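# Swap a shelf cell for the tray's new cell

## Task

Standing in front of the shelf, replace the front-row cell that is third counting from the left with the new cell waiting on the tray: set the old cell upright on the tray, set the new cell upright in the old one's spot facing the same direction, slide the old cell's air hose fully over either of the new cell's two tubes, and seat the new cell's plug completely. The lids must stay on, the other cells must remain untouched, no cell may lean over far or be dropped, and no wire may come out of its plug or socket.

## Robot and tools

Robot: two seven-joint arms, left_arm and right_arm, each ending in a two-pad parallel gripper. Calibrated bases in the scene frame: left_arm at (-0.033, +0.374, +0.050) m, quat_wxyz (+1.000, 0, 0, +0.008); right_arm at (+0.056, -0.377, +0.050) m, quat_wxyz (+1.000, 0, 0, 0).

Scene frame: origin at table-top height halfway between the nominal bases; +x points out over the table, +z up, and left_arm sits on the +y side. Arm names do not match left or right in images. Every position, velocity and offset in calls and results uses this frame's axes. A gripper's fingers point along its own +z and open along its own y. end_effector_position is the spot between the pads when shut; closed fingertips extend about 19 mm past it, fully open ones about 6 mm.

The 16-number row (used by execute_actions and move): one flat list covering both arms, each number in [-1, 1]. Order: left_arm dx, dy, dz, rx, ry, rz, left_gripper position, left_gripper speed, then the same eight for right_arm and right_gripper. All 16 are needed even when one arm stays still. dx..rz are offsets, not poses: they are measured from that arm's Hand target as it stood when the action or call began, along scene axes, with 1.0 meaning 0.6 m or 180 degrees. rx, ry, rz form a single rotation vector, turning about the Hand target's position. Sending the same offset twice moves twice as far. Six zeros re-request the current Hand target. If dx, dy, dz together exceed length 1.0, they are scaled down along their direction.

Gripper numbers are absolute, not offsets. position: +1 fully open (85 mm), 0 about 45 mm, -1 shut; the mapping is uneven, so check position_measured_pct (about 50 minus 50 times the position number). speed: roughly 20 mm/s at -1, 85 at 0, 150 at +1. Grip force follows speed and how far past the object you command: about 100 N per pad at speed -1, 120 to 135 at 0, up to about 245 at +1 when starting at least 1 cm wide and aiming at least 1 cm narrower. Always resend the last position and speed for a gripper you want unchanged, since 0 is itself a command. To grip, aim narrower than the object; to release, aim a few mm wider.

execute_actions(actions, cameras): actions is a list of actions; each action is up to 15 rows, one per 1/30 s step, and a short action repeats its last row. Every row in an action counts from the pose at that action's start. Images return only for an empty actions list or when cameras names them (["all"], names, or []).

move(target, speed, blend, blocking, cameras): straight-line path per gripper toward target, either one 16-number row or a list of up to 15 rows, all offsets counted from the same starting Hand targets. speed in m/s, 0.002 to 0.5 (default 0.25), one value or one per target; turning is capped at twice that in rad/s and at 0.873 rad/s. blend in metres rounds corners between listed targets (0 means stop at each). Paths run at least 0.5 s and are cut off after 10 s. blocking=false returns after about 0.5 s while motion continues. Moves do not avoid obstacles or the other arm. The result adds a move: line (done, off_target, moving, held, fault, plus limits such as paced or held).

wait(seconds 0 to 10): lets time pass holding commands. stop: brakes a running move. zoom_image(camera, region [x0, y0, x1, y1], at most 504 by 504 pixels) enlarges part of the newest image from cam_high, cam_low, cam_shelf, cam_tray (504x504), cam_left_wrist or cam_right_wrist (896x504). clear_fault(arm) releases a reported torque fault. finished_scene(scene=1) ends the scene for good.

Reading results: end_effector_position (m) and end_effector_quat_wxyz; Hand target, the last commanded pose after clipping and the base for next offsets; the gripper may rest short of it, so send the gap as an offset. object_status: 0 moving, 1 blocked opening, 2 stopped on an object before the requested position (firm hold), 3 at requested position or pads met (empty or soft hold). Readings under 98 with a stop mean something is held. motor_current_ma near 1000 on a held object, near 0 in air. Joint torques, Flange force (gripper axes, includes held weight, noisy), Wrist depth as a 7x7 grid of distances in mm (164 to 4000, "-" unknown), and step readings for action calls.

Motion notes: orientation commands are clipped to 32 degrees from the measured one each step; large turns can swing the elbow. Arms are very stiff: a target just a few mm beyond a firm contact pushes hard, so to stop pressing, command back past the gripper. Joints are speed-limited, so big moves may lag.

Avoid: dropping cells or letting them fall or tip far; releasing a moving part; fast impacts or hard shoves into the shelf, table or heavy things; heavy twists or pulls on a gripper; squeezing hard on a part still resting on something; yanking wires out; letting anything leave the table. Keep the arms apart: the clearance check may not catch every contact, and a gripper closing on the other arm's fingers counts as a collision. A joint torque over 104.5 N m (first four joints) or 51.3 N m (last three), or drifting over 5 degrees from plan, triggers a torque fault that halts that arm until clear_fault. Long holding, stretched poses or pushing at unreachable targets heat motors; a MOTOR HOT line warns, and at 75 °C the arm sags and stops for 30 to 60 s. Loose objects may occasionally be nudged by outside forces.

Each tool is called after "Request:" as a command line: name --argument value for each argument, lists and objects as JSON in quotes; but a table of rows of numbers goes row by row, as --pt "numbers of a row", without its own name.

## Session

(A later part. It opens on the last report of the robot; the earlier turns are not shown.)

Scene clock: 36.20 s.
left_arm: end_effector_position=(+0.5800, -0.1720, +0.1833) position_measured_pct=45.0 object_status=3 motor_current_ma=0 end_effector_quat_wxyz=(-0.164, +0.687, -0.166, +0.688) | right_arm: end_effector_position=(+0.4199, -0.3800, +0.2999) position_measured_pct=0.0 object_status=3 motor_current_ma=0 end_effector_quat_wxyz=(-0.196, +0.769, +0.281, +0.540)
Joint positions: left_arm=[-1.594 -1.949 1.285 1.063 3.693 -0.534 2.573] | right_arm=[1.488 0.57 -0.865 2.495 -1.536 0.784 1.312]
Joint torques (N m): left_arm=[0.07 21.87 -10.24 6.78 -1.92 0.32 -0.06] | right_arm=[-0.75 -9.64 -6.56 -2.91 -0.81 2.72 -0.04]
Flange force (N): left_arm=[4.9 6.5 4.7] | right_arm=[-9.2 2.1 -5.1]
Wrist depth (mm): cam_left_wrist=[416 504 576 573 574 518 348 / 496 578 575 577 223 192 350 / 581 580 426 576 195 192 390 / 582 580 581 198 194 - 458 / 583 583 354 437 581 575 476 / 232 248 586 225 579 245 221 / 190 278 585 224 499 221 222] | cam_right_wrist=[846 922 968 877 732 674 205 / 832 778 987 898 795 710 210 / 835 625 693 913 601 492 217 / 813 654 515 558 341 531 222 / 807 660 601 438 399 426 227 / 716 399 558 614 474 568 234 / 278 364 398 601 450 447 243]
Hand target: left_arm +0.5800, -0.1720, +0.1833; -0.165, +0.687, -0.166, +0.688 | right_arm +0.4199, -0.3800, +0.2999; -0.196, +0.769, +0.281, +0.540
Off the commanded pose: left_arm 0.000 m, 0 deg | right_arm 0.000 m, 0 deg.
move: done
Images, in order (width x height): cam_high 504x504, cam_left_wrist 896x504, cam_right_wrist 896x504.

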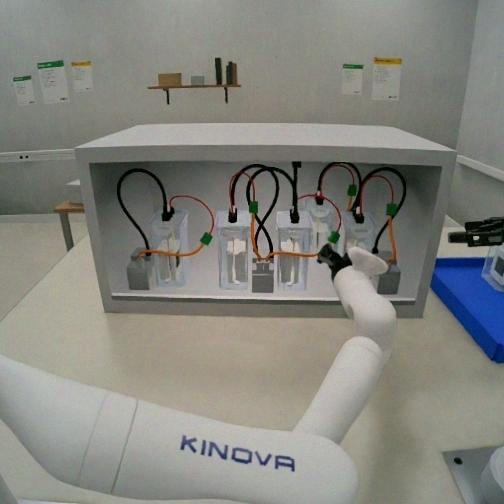

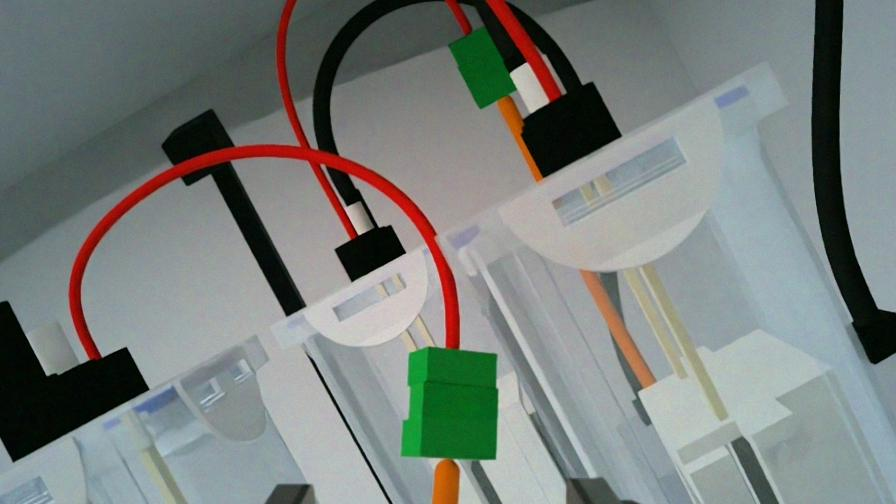

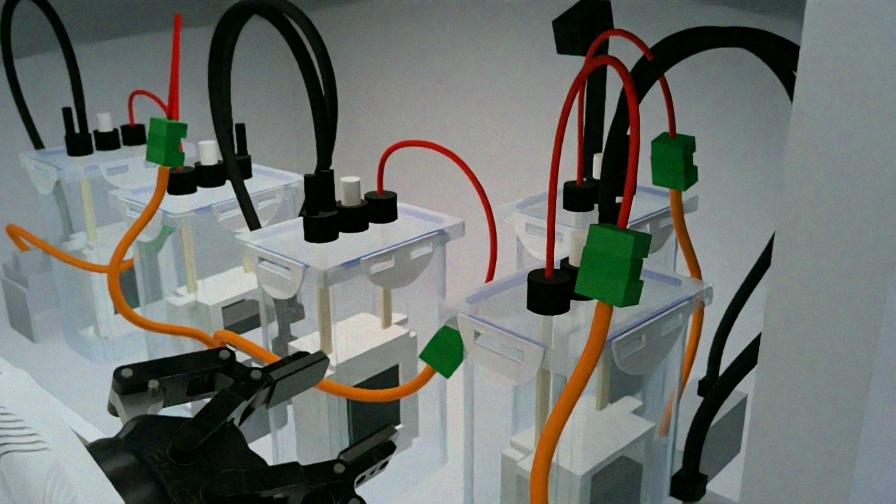

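Request:
zoom_image --camera "cam_left_wrist" --region '[360, 320, 540, 500]'

Request:
zoom_image --camera "cam_right_wrist" --region '[540, 200, 680, 340]'

Request:
zoom_image --camera "cam_right_wrist" --region '[100, 280, 500, 504]'

Scaled by 2.800 from the camera's 896x504 image, which has a finer 1280x720 frame.

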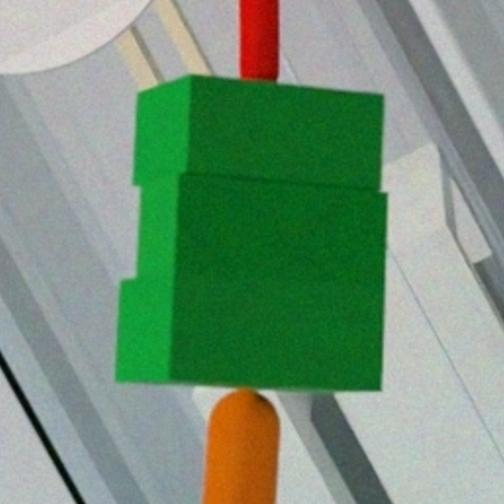

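Scaled by 3.600 from the camera's 896x504 image, which has a finer 1280x720 frame.

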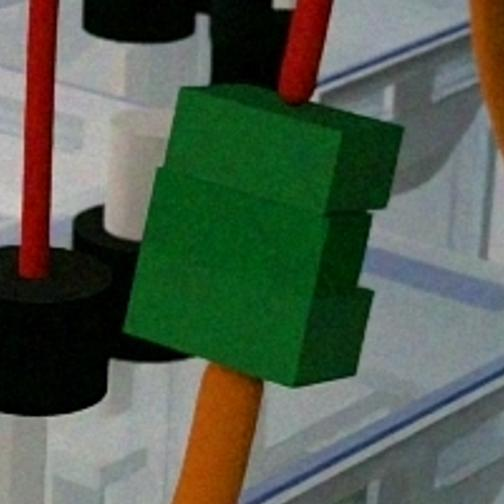

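Scaled by 1.260 from the camera's 896x504 image, which has a finer 1280x720 frame.

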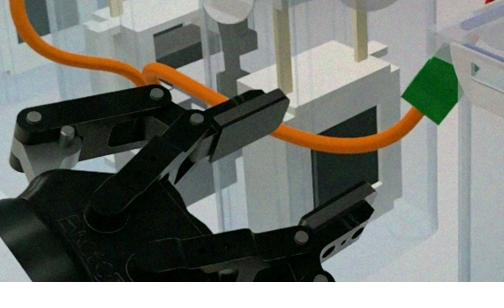

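Request:
zoom_image --camera "cam_left_wrist" --region '[400, 200, 700, 500]'

Scaled by 1.680 from the camera's 896x504 image, which has a finer 1280x720 frame.

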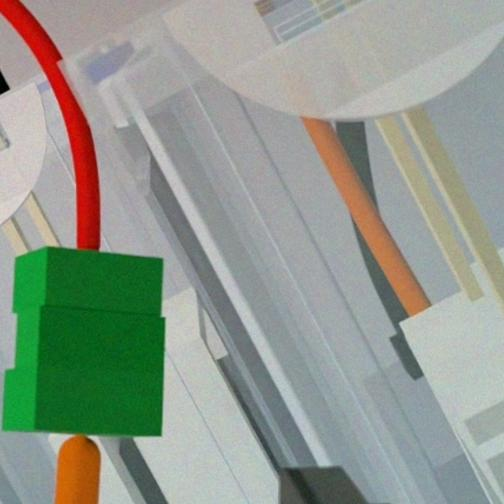

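Request:
move --target '[0.075,-0.0095,0.0055,0,0,0,-0.25,0,0,0,0,0,0,0,1,1]' --speed 0.06 --cameras '["cam_right_wrist","cam_left_wrist"]'

Request:
zoom_image --camera "cam_right_wrist" --region '[200, 250, 550, 500]'

Scene clock: 42.60 s.
left_arm: end_effector_position=(+0.6250, -0.1777, +0.1865) position_measured_pct=62.3 object_status=3 motor_current_ma=0 end_effector_quat_wxyz=(-0.165, +0.687, -0.166, +0.688) | right_arm: end_effector_position=(+0.4199, -0.3800, +0.2999) position_measured_pct=0.0 object_status=3 motor_current_ma=0 end_effector_quat_wxyz=(-0.196, +0.769, +0.281, +0.540)
Joint positions: left_arm=[-1.722 -1.925 1.233 0.904 3.672 -0.566 2.615] | right_arm=[1.488 0.57 -0.865 2.495 -1.536 0.784 1.312]
Joint torques (N m): left_arm=[0 23.57 -9.48 6.99 -2.02 0.15 -0.03] | right_arm=[-0.74 -9.65 -6.52 -2.93 -0.79 2.71 0]
Flange force (N): left_arm=[5.3 7.8 6.0] | right_arm=[-9.1 2.1 -5.0]
Wrist depth (mm): cam_left_wrist=[410 499 531 527 227 510 378 / 499 535 531 529 176 - 411 / 537 422 531 533 - - 383 / 538 539 533 - - - 432 / 536 535 306 536 533 533 531 / 539 310 464 339 533 255 226 / - 205 540 179 537 204 181] | cam_right_wrist=[847 929 965 869 732 678 205 / 835 773 990 895 794 711 211 / 834 626 689 908 600 492 217 / 814 652 512 556 341 532 222 / 807 658 544 434 399 427 227 / 716 312 406 497 474 566 234 / 325 300 385 583 450 447 243]
Hand target: left_arm +0.6250, -0.1777, +0.1865; -0.165, +0.687, -0.166, +0.688 | right_arm +0.4199, -0.3800, +0.2999; -0.196, +0.769, +0.281, +0.540
Off the commanded pose: left_arm 0.000 m, 0 deg | right_arm 0.000 m, 0 deg.
move: done
Images, in order (width x height): cam_left_wrist 896x504, cam_right_wrist 896x504.

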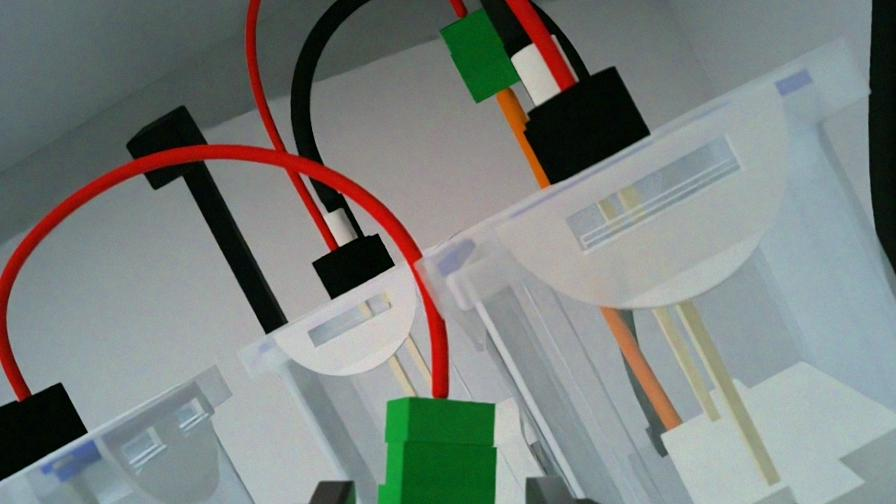

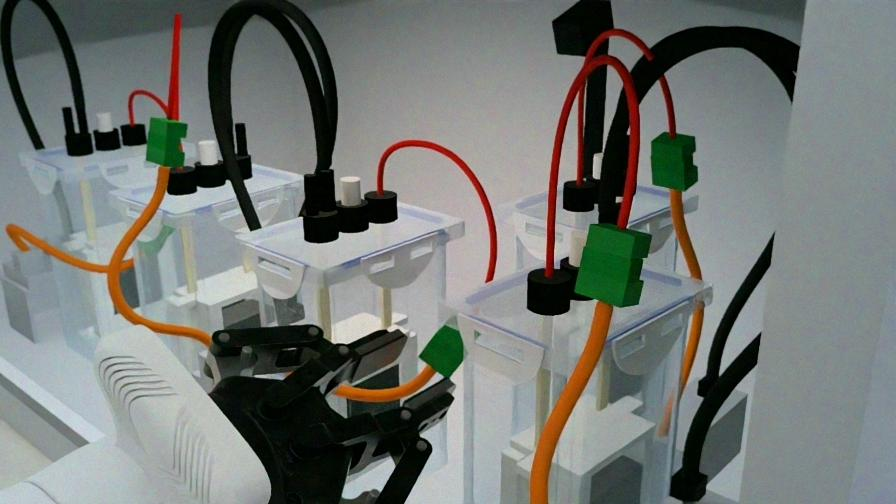

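Scaled by 1.440 from the camera's 896x504 image, which has a finer 1280x720 frame.

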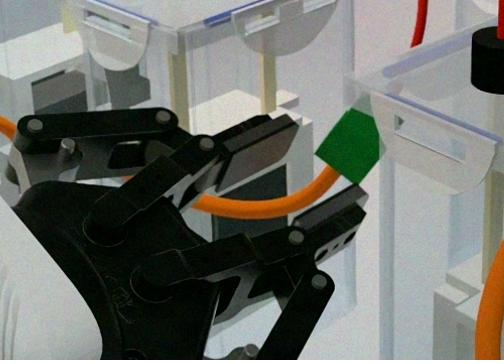

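Request:
move --target '[0.063,0,0,0,0,0,-0.25,0,0,0,0,0,0,0,1,1]' --speed 0.04 --cameras '["cam_right_wrist","cam_left_wrist","cam_shelf"]'

Request:
zoom_image --camera "cam_right_wrist" --region '[300, 250, 550, 450]'

Request:
zoom_image --camera "cam_shelf" --region '[100, 200, 300, 360]'

Scene clock: 44.33 s.
left_arm: end_effector_position=(+0.6628, -0.1777, +0.1865) position_measured_pct=62.3 object_status=3 motor_current_ma=0 end_effector_quat_wxyz=(-0.164, +0.687, -0.166, +0.688) | right_arm: end_effector_position=(+0.4199, -0.3800, +0.2999) position_measured_pct=0.0 object_status=3 motor_current_ma=0 end_effector_quat_wxyz=(-0.196, +0.769, +0.281, +0.540)
Joint positions: left_arm=[-1.833 -1.906 1.188 0.759 3.652 -0.597 2.662] | right_arm=[1.488 0.57 -0.865 2.495 -1.536 0.784 1.312]
Joint torques (N m): left_arm=[-0.47 25.2 -8.73 6.6 -2.07 0.65 -0.02] | right_arm=[-0.75 -9.65 -6.58 -2.9 -0.76 2.72 -0.01]
Flange force (N): left_arm=[4.9 7.4 4.2] | right_arm=[-9.2 2.1 -4.9]
Wrist depth (mm): cam_left_wrist=[411 493 493 262 195 459 - / 484 492 492 494 - - - / 496 419 345 494 - - - / 496 496 324 - - - 442 / 501 499 268 - - 495 - / 501 500 268 497 496 496 458 / - 502 501 333 497 203 187] | cam_right_wrist=[844 921 972 877 733 543 205 / 836 775 996 902 789 689 211 / 836 621 694 922 580 481 217 / 816 655 512 558 413 547 222 / 810 553 466 474 400 414 227 / 747 349 336 446 472 567 234 / 347 337 332 423 448 447 243]
Hand target: left_arm +0.6628, -0.1777, +0.1865; -0.165, +0.687, -0.166, +0.688 | right_arm +0.4199, -0.3800, +0.2999; -0.196, +0.769, +0.281, +0.540
Off the commanded pose: left_arm 0.000 m, 0 deg | right_arm 0.000 m, 0 deg.
move: done
Images, in order (width x height): cam_shelf 504x504, cam_left_wrist 896x504, cam_right_wrist 896x504.

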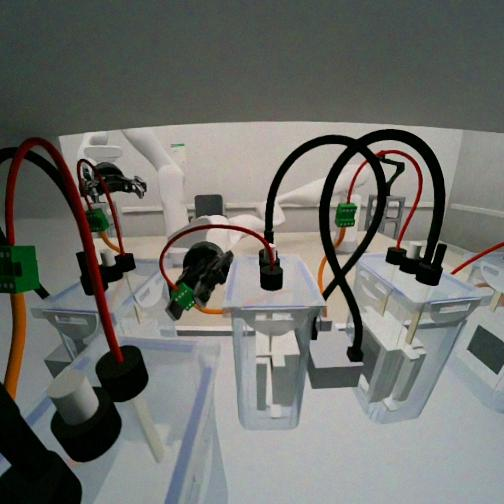

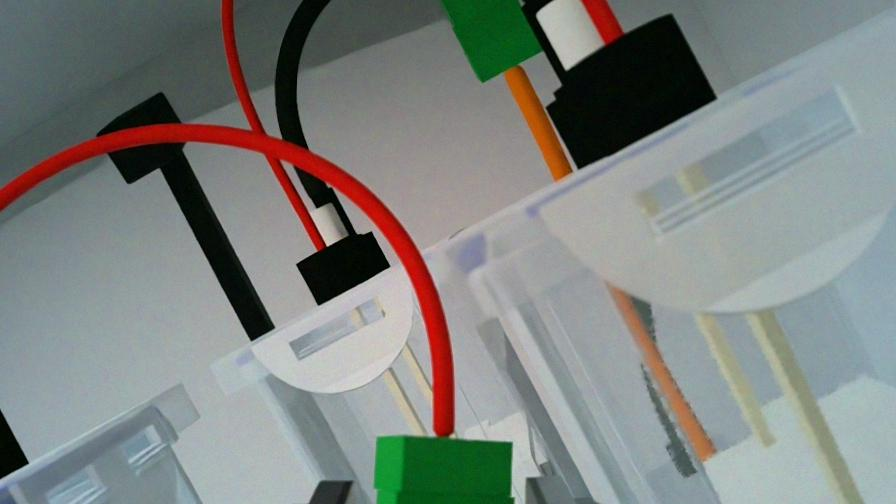

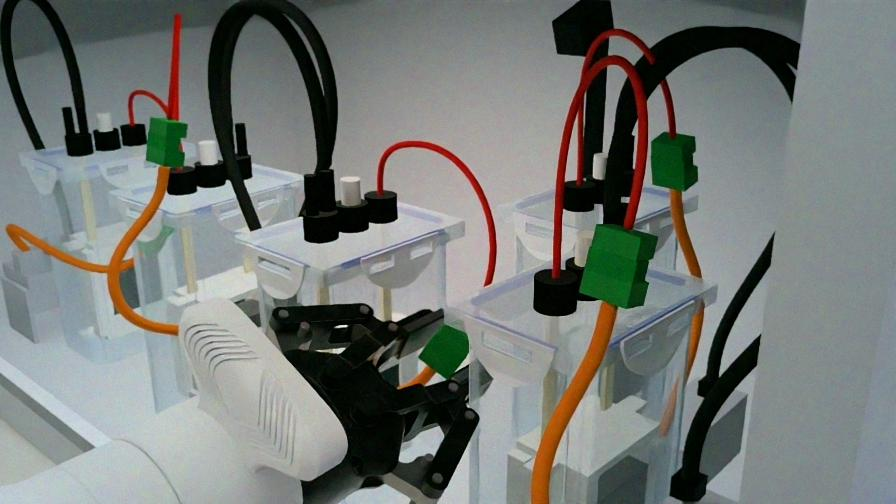

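Scaled by 2.016 from the camera's 896x504 image, which has a finer 1280x720 frame.

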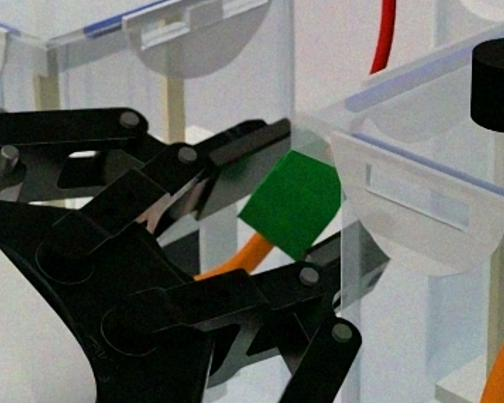

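Scaled by 2.520 from the camera's 504x504 image, which has a finer 720x720 frame.

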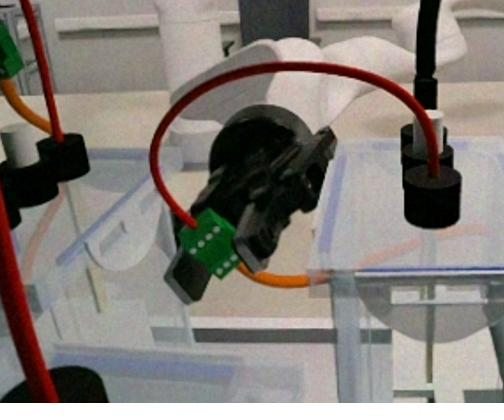

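Request:
move --target '[0,0,0,0,0,0,-0.75,-1,0,0,0,0,0,0,1,1]' --speed 0.04 --cameras '["cam_right_wrist","cam_left_wrist","cam_shelf"]'

Request:
zoom_image --camera "cam_right_wrist" --region '[300, 250, 550, 450]'

Scene clock: 46.10 s.
left_arm: end_effector_position=(+0.6628, -0.1777, +0.1865) position_measured_pct=75.3 object_status=0 motor_current_ma=1000 end_effector_quat_wxyz=(-0.165, +0.687, -0.166, +0.688) | right_arm: end_effector_position=(+0.4199, -0.3800, +0.2999) position_measured_pct=0.0 object_status=3 motor_current_ma=0 end_effector_quat_wxyz=(-0.196, +0.769, +0.281, +0.540)
Joint positions: left_arm=[-1.833 -1.906 1.188 0.759 3.652 -0.597 2.662] | right_arm=[1.488 0.57 -0.865 2.495 -1.536 0.784 1.312]
Joint torques (N m): left_arm=[0.23 24.96 -8.65 7.03 -2.1 0.13 -0.03] | right_arm=[-0.69 -9.69 -6.5 -2.93 -0.78 2.71 -0.02]
Flange force (N): left_arm=[5.5 9.5 7.9] | right_arm=[-9.3 2.0 -4.6]
Wrist depth (mm): cam_left_wrist=[411 492 494 262 175 459 - / 484 490 492 494 - - - / 498 421 327 494 - - - / 499 498 322 - - - 453 / 499 498 268 - - 495 - / 502 499 267 496 496 495 458 / - 500 500 334 498 203 188] | cam_right_wrist=[838 917 964 877 732 538 205 / 833 775 991 900 797 691 210 / 836 626 692 910 581 483 217 / 816 656 513 558 413 534 222 / 815 553 464 463 399 416 227 / 744 350 337 448 472 571 234 / 347 336 332 423 448 447 242]
Hand target: left_arm +0.6628, -0.1777, +0.1865; -0.165, +0.687, -0.166, +0.688 | right_arm +0.4199, -0.3800, +0.2999; -0.196, +0.769, +0.281, +0.540
Off the commanded pose: left_arm 0.000 m, 0 deg | right_arm 0.000 m, 0 deg.
move: done
Images, in order (width x height): cam_shelf 504x504, cam_left_wrist 896x504, cam_right_wrist 896x504.

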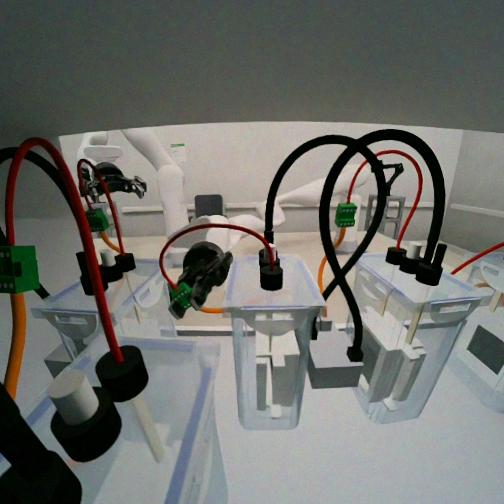

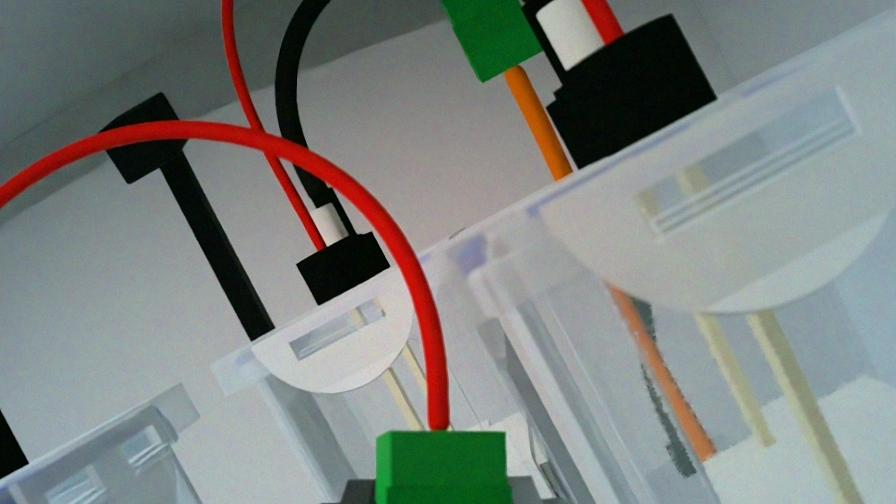

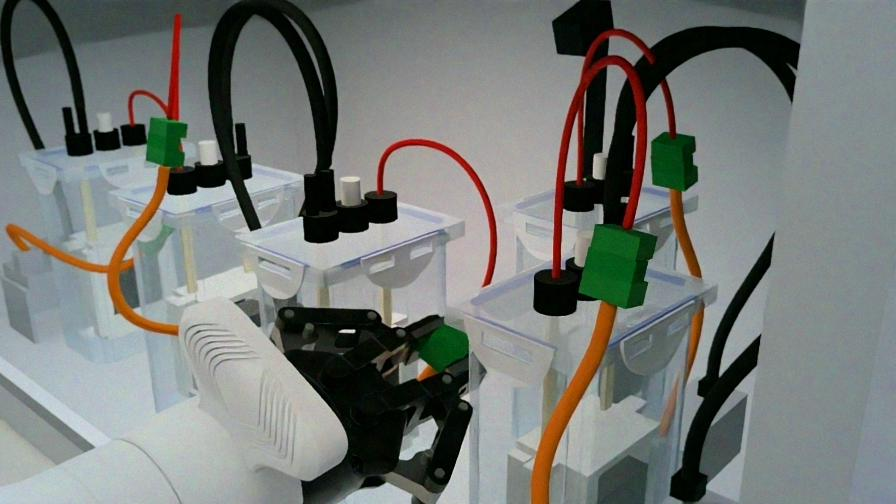

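Scaled by 2.016 from the camera's 896x504 image, which has a finer 1280x720 frame.

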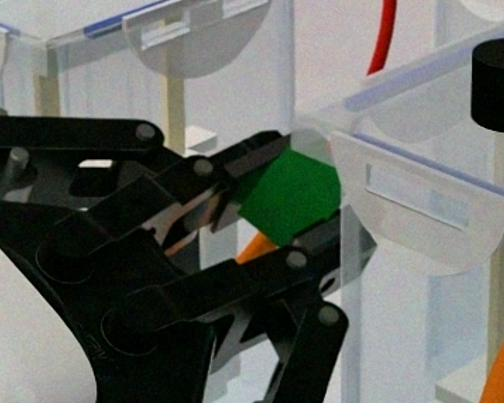

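Request:
move --pt "-0.05 0.005 0 0 0 0 -0.75 -1 0 0 0 0 0 0 1 1" --pt "-0.15 0.06 0.02 0 0 0 -0.75 -1 0 0 0 0 0 0 1 1" --speed 0.05 --cameras '["cam_right_wrist","cam_left_wrist","cam_shelf","cam_low"]'

Scene clock: 48.93 s.
left_arm: end_effector_position=(+0.5728, -0.1417, +0.1985) position_measured_pct=75.3 object_status=2 motor_current_ma=1000 end_effector_quat_wxyz=(-0.165, +0.687, -0.166, +0.688) | right_arm: end_effector_position=(+0.4199, -0.3800, +0.2999) position_measured_pct=0.0 object_status=3 motor_current_ma=0 end_effector_quat_wxyz=(-0.196, +0.769, +0.281, +0.540)
Joint positions: left_arm=[-1.533 -1.928 1.357 1.235 3.716 -0.414 2.489] | right_arm=[1.488 0.57 -0.865 2.495 -1.536 0.784 1.312]
Joint torques (N m): left_arm=[-0.25 20.42 -11.02 6.65 -1.7 0.36 -0.07] | right_arm=[-0.77 -9.67 -6.53 -2.93 -0.77 2.71 -0.03]
Flange force (N): left_arm=[4.8 5.3 4.3] | right_arm=[-9.3 1.9 -4.9]
Wrist depth (mm): cam_left_wrist=[372 455 581 584 348 547 431 / 454 583 586 583 360 238 228 / 555 589 583 583 587 206 202 / 590 589 587 392 356 203 - / 287 593 591 358 586 583 545 / 595 229 254 589 436 441 244 / 284 199 - 593 386 424 232] | cam_right_wrist=[841 930 971 871 730 541 205 / 829 782 991 895 793 696 210 / 840 629 694 917 583 482 216 / 811 653 512 564 413 531 222 / 809 644 576 435 398 415 226 / 371 388 439 687 473 569 234 / 278 365 585 602 449 446 242]
Hand target: left_arm +0.5728, -0.1417, +0.1985; -0.165, +0.687, -0.166, +0.688 | right_arm +0.4199, -0.3800, +0.2999; -0.196, +0.769, +0.281, +0.540
Off the commanded pose: left_arm 0.000 m, 0 deg | right_arm 0.000 m, 0 deg.
move: done
Images, in order (width x height): cam_low 504x504, cam_shelf 504x504, cam_left_wrist 896x504, cam_right_wrist 896x504.

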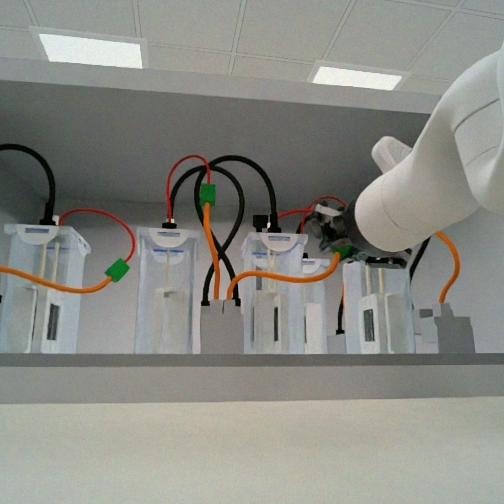

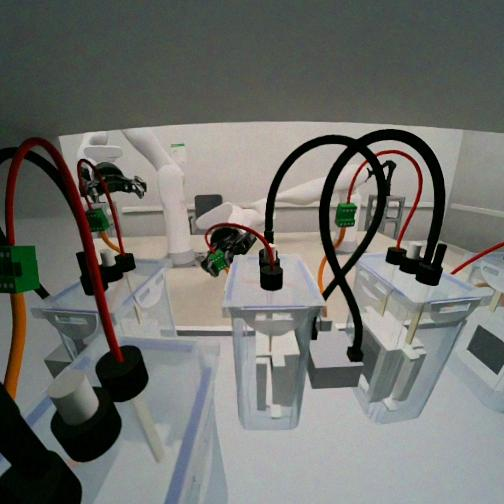

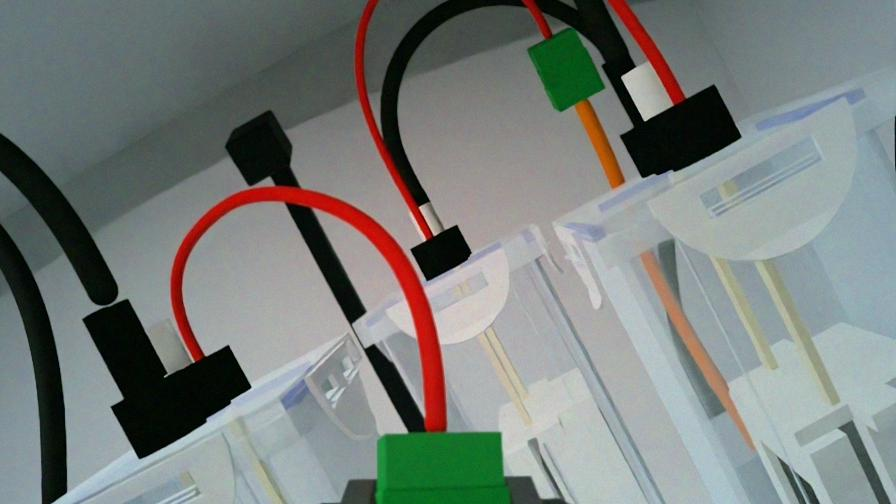

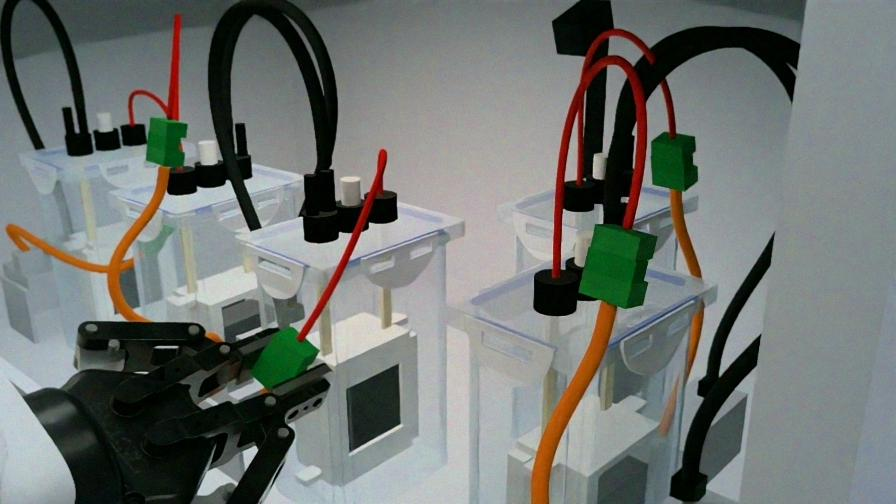

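Request:
move --target '[-0.03,0.003,0.011,-0.15,0,0,-0.75,-1,0.233,0.083,-0.033,0,0,0.278,-0.2,1]' --speed 0.08 --cameras '["cam_right_wrist","cam_left_wrist","cam_high"]'

Request:
zoom_image --camera "cam_right_wrist" --region '[300, 200, 600, 504]'

Scene clock: 56.33 s.
left_arm: end_effector_position=(+0.5565, -0.1400, +0.2045) position_measured_pct=75.3 object_status=2 motor_current_ma=1000 end_effector_quat_wxyz=(-0.015, +0.707, -0.016, +0.707) | right_arm: end_effector_position=(+0.4989, -0.3545, +0.2953) position_measured_pct=60.2 object_status=3 motor_current_ma=0 end_effector_quat_wxyz=(-0.427, +0.599, +0.527, +0.426)
Joint positions: left_arm=[-1.498 -1.961 1.3 1.285 3.875 -0.442 2.79] | right_arm=[0.943 0.924 -0.7 1.619 -0.692 1.311 0.593]
Joint torques (N m): left_arm=[1.02 20.06 -11.23 6.13 -1.62 1.15 -0.02] | right_arm=[-36.97 -11.94 -24.32 -39.35 -21.34 -26.59 -1.5]
Flange force (N): left_arm=[2.5 4.6 4.9] | right_arm=[-10.3 -161.5 -72.1]
Flange force when the fault began (N): right_arm=[-18.0 -208.2 -98.6]
Wrist depth (mm): cam_left_wrist=[527 520 605 602 576 601 499 / 609 608 603 601 596 459 507 / 609 608 604 601 602 370 511 / 612 606 607 601 603 301 494 / 609 242 286 379 371 238 246 / 218 215 216 603 603 309 219 / 613 215 608 606 601 457 534] | cam_right_wrist=[3789 3833 3400 3418 871 878 - / 3877 3900 3471 2809 891 890 - / - 2550 2540 2511 805 589 - / - - 3584 3565 688 536 - / 1203 364 1091 1044 796 439 - / 938 349 381 397 396 563 - / 343 342 345 351 371 533 -]
Hand target: left_arm +0.5565, -0.1400, +0.2045; -0.015, +0.707, -0.016, +0.707 (not the last commanded pose) | right_arm +0.4989, -0.3545, +0.2953; -0.427, +0.599, +0.527, +0.426 (not the last commanded pose)
Tool commands: left_gripper/position=-0.75 left_gripper/speed=-1.0 right_gripper/position=-0.2 right_gripper/speed=+1.0
Off the commanded pose: left_arm 0.002 m, 2 deg | right_arm 0.067 m, 7 deg.
TORQUE FAULT: joint 6 (wrist pitch) of the right arm strayed more than 5 degrees from its planned motion, and that arm stopped. A torque fault puts only its own arm into a fault stop. That arm's remaining commands of this call were not run. That arm may still press on what stopped it. That arm is still stopped at the end of this call. While its stop runs, that arm, its gripper or tool too, takes no new command.
CLEAR FAULT: the right arm stays stopped (ARMSTATE_IN_FAULT) until you call clear_fault(arm="right_arm").
TORQUE WARNING: the torque sensor of joint 6 (wrist pitch) of the right arm reached its warning level (29.4 N m).
move: fault (right_arm)
Images, in order (width x height): cam_high 504x504, cam_left_wrist 896x504, cam_right_wrist 896x504.

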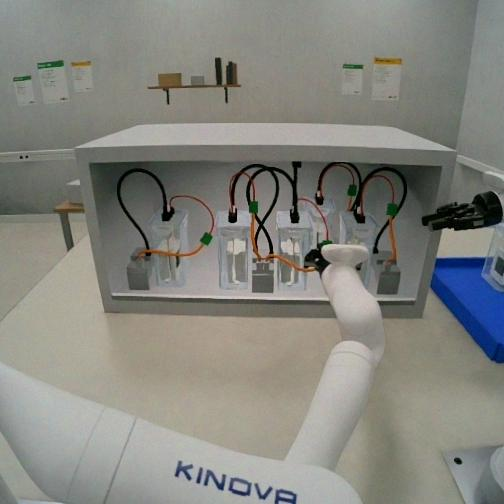

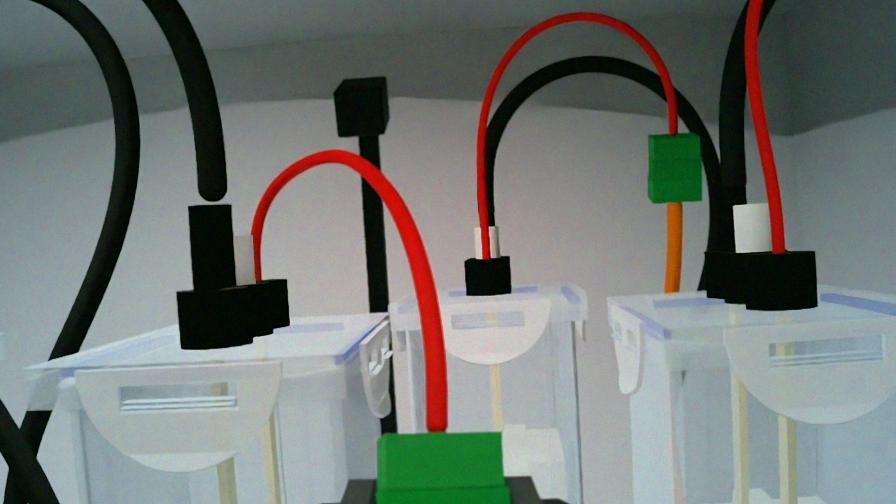

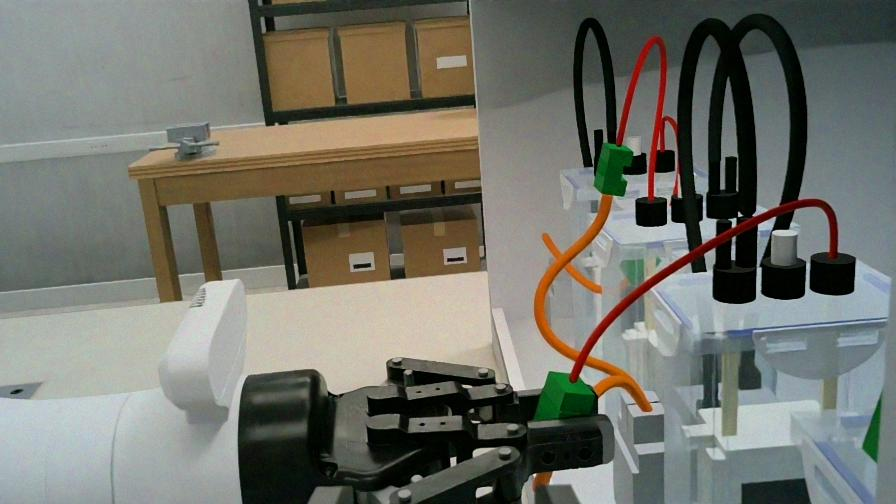

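Scaled by 1.658 from the camera's 896x504 image, which has a finer 1280x720 frame.

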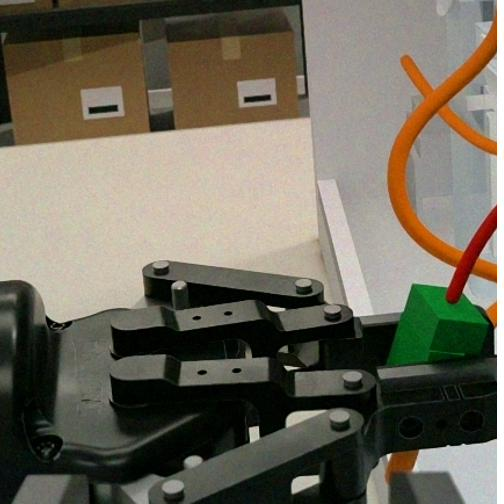

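Request:
clear_fault --arm "right_arm"

Request:
move --target '[0,0,0,0,0,0,-0.75,-1,-0.15,0,0.02,0,0,0,-0.2,1]' --speed 0.08 --cameras '["cam_right_wrist","cam_high","cam_tray"]'

Scene clock: 56.77 s.
left_arm: end_effector_position=(+0.5565, -0.1400, +0.2045) position_measured_pct=75.3 object_status=2 motor_current_ma=1000 end_effector_quat_wxyz=(-0.015, +0.707, -0.016, +0.707) | right_arm: end_effector_position=(+0.4989, -0.3545, +0.2953) position_measured_pct=60.2 object_status=3 motor_current_ma=0 end_effector_quat_wxyz=(-0.427, +0.599, +0.527, +0.426)
Joint positions: left_arm=[-1.498 -1.961 1.3 1.285 3.875 -0.442 2.79] | right_arm=[0.943 0.924 -0.7 1.619 -0.692 1.311 0.593]
Joint torques (N m): left_arm=[1.03 20.09 -11.22 6.11 -1.61 1.18 -0.02] | right_arm=[-36.93 -11.97 -24.35 -39.32 -21.36 -26.55 -1.46]
Flange force (N): left_arm=[2.4 4.7 4.9] | right_arm=[-10.3 -161.3 -72.0]
Wrist depth (mm): cam_left_wrist=[528 523 604 601 577 598 502 / 611 610 605 603 597 459 508 / 612 607 604 604 604 369 513 / 609 608 608 607 602 302 495 / 609 242 286 379 372 240 245 / 217 214 215 606 607 309 219 / 616 214 610 607 604 459 535] | cam_right_wrist=[3767 3725 3453 3471 869 869 - / 3923 3877 3453 2833 891 897 - / - 2502 2550 2483 801 594 - / - - 3643 3663 684 536 - / 1203 363 1083 1036 794 440 - / 934 349 380 396 398 560 - / 343 342 345 352 371 534 -]
Hand target: left_arm +0.5565, -0.1400, +0.2045; -0.015, +0.707, -0.016, +0.707 (not the last commanded pose) | right_arm +0.4989, -0.3545, +0.2953; -0.427, +0.599, +0.527, +0.426 (not the last commanded pose)
Tool commands: left_gripper/position=-0.75 left_gripper/speed=-1.0 right_gripper/position=-0.2 right_gripper/speed=+1.0
Off the commanded pose: left_arm 0.002 m, 2 deg | right_arm 0.067 m, 7 deg.
TORQUE FAULT, CONTINUED: the right arm's stop, for the torque fault of joint 6 (wrist pitch) that an earlier result reported, is over. The call counts as one of the actions that you can send in this scene. That arm's target is now where it stood when the stop ended, not its last command. That arm's gripper keeps its grip as last carried out, and that arm accepts commands again: back off and push less far.
CLEAR FAULT: your call cleared the right arm's torque fault.

Scene clock: 58.23 s.
left_arm: end_effector_position=(+0.5565, -0.1400, +0.2045) position_measured_pct=75.3 object_status=2 motor_current_ma=1000 end_effector_quat_wxyz=(-0.015, +0.707, -0.016, +0.707) | right_arm: end_effector_position=(+0.4089, -0.3544, +0.3074) position_measured_pct=60.2 object_status=3 motor_current_ma=0 end_effector_quat_wxyz=(-0.427, +0.599, +0.527, +0.426)
Joint positions: left_arm=[-1.498 -1.961 1.3 1.285 3.875 -0.442 2.79] | right_arm=[1.109 0.802 -0.719 1.878 -0.692 1.3 0.716]
Joint torques (N m): left_arm=[1.02 20.07 -11.24 6.14 -1.61 1.15 -0.02] | right_arm=[-0.78 -15.79 -8.1 -3.84 -2.16 2.06 -0.02]
Flange force (N): left_arm=[2.5 4.7 4.9] | right_arm=[-5.6 -1.2 -1.7]
Wrist depth (mm): cam_left_wrist=[526 520 602 602 578 597 502 / 609 602 606 603 600 458 508 / 612 606 605 603 604 370 512 / 611 608 604 605 602 302 494 / 611 242 286 379 372 239 245 / 217 214 216 604 604 309 219 / 615 215 603 610 602 460 535] | cam_right_wrist=[3725 3811 3366 3418 883 886 886 / 3855 3923 3418 3014 897 902 897 / - 2540 2521 2550 921 763 603 / - - - 3684 951 640 566 / 1169 1165 1180 1071 957 805 439 / 375 939 907 364 431 404 541 / 343 348 349 351 363 369 480]
Hand target: left_arm +0.5565, -0.1400, +0.2045; -0.015, +0.707, -0.016, +0.707 | right_arm +0.4089, -0.3544, +0.3074; -0.427, +0.599, +0.527, +0.426
Off the commanded pose: left_arm 0.000 m, 0 deg | right_arm 0.000 m, 0 deg.
move: done
Images, in order (width x height): cam_high 504x504, cam_tray 504x504, cam_right_wrist 896x504.

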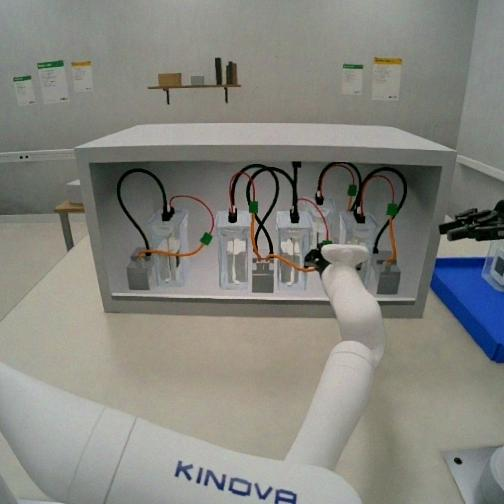

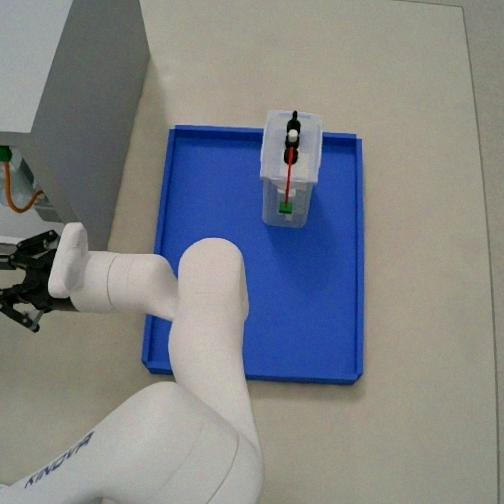

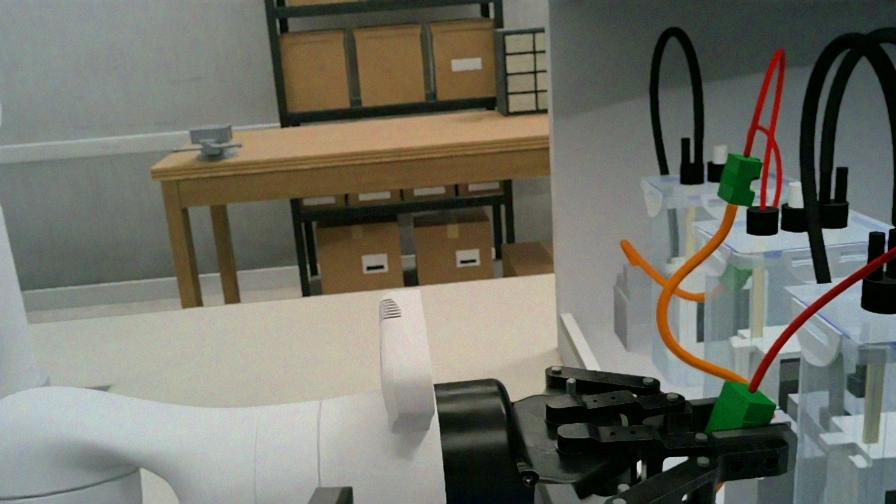

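Request:
move --target '[0,0,0,0,0,-0.25,-0.75,-1,0.1035,0.189,-0.0407,-0.0299,-0.0086,-0.2235,-0.2,1]' --speed 0.08 --cameras '["cam_right_wrist","cam_left_wrist","cam_high"]'

Request:
zoom_image --camera "cam_right_wrist" --region '[300, 250, 600, 504]'

Scene clock: 65.57 s.
left_arm: end_effector_position=(+0.5564, -0.1400, +0.2045) position_measured_pct=75.3 object_status=2 motor_current_ma=1000 end_effector_quat_wxyz=(+0.257, +0.647, -0.285, +0.659) | right_arm: end_effector_position=(+0.4710, -0.2411, +0.2830) position_measured_pct=60.2 object_status=3 motor_current_ma=0 end_effector_quat_wxyz=(-0.219, +0.757, +0.313, +0.530)
Joint positions: left_arm=[-1.74 -1.681 1.825 1.737 3.393 1.182 2.849] | right_arm=[0.857 0.635 -0.866 2.564 -2.373 0.786 1.833]
Joint torques (N m): left_arm=[-0.01 19.04 -10.49 2.54 2.19 0.77 -0.1] | right_arm=[-0.76 -11.16 -6.96 -3.11 0.19 2.76 0.01]
Flange force (N): left_arm=[0.6 0.2 5.9] | right_arm=[-12.7 1.3 0.5]
Wrist depth (mm): cam_left_wrist=[517 551 570 462 403 371 333 / 514 600 604 498 422 371 335 / 533 586 574 488 416 368 338 / 542 584 330 480 427 371 338 / 341 573 302 278 408 380 340 / 191 423 301 298 420 388 330 / 378 422 630 513 425 381 337] | cam_right_wrist=[692 781 849 851 760 673 533 / 708 754 857 925 775 684 554 / 723 630 502 878 787 696 577 / 737 659 487 413 431 479 444 / 700 694 547 388 393 732 343 / 304 655 520 458 629 653 297 / 276 299 309 295 479 293 273]
Hand target: left_arm +0.5565, -0.1400, +0.2045; +0.257, +0.647, -0.285, +0.659 | right_arm +0.4710, -0.2411, +0.2829; -0.219, +0.757, +0.313, +0.530
Off the commanded pose: left_arm 0.000 m, 0 deg | right_arm 0.000 m, 0 deg.
move: done
Images, in order (width x height): cam_high 504x504, cam_left_wrist 896x504, cam_right_wrist 896x504.

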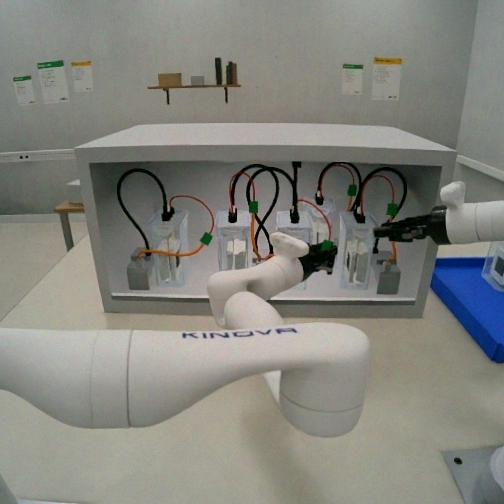

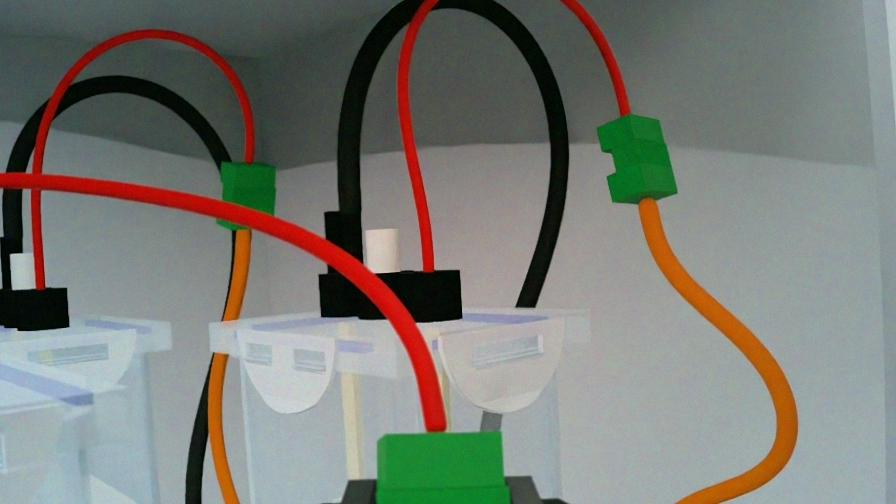

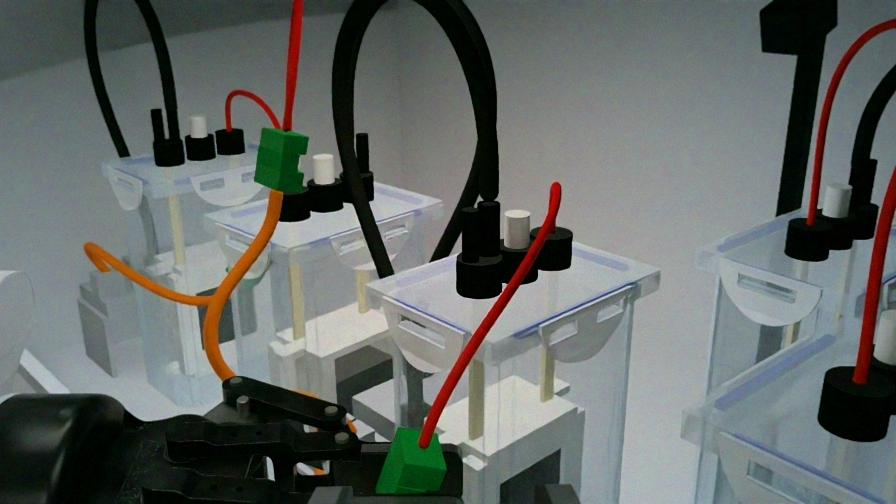

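Scaled by 1.680 from the camera's 896x504 image, which has a finer 1280x720 frame.

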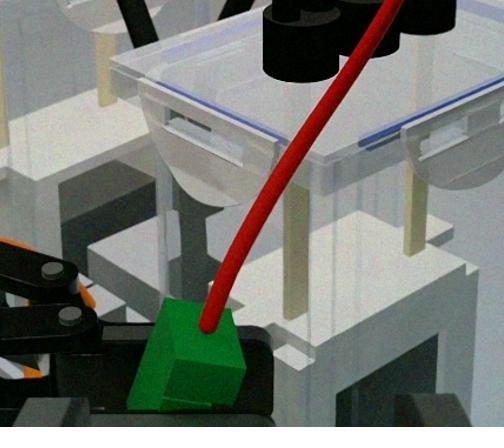

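Request:
zoom_image --camera "cam_right_wrist" --region '[350, 400, 480, 504]'

Scaled by 3.877 from the camera's 896x504 image, which has a finer 1280x720 frame.

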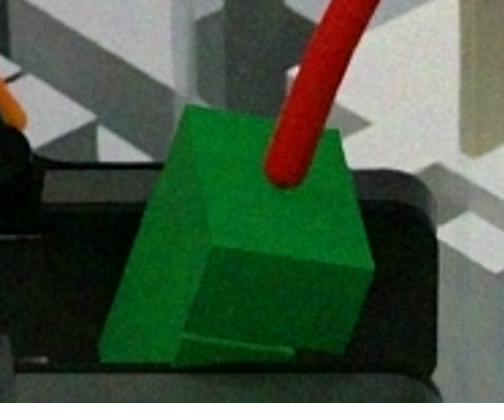

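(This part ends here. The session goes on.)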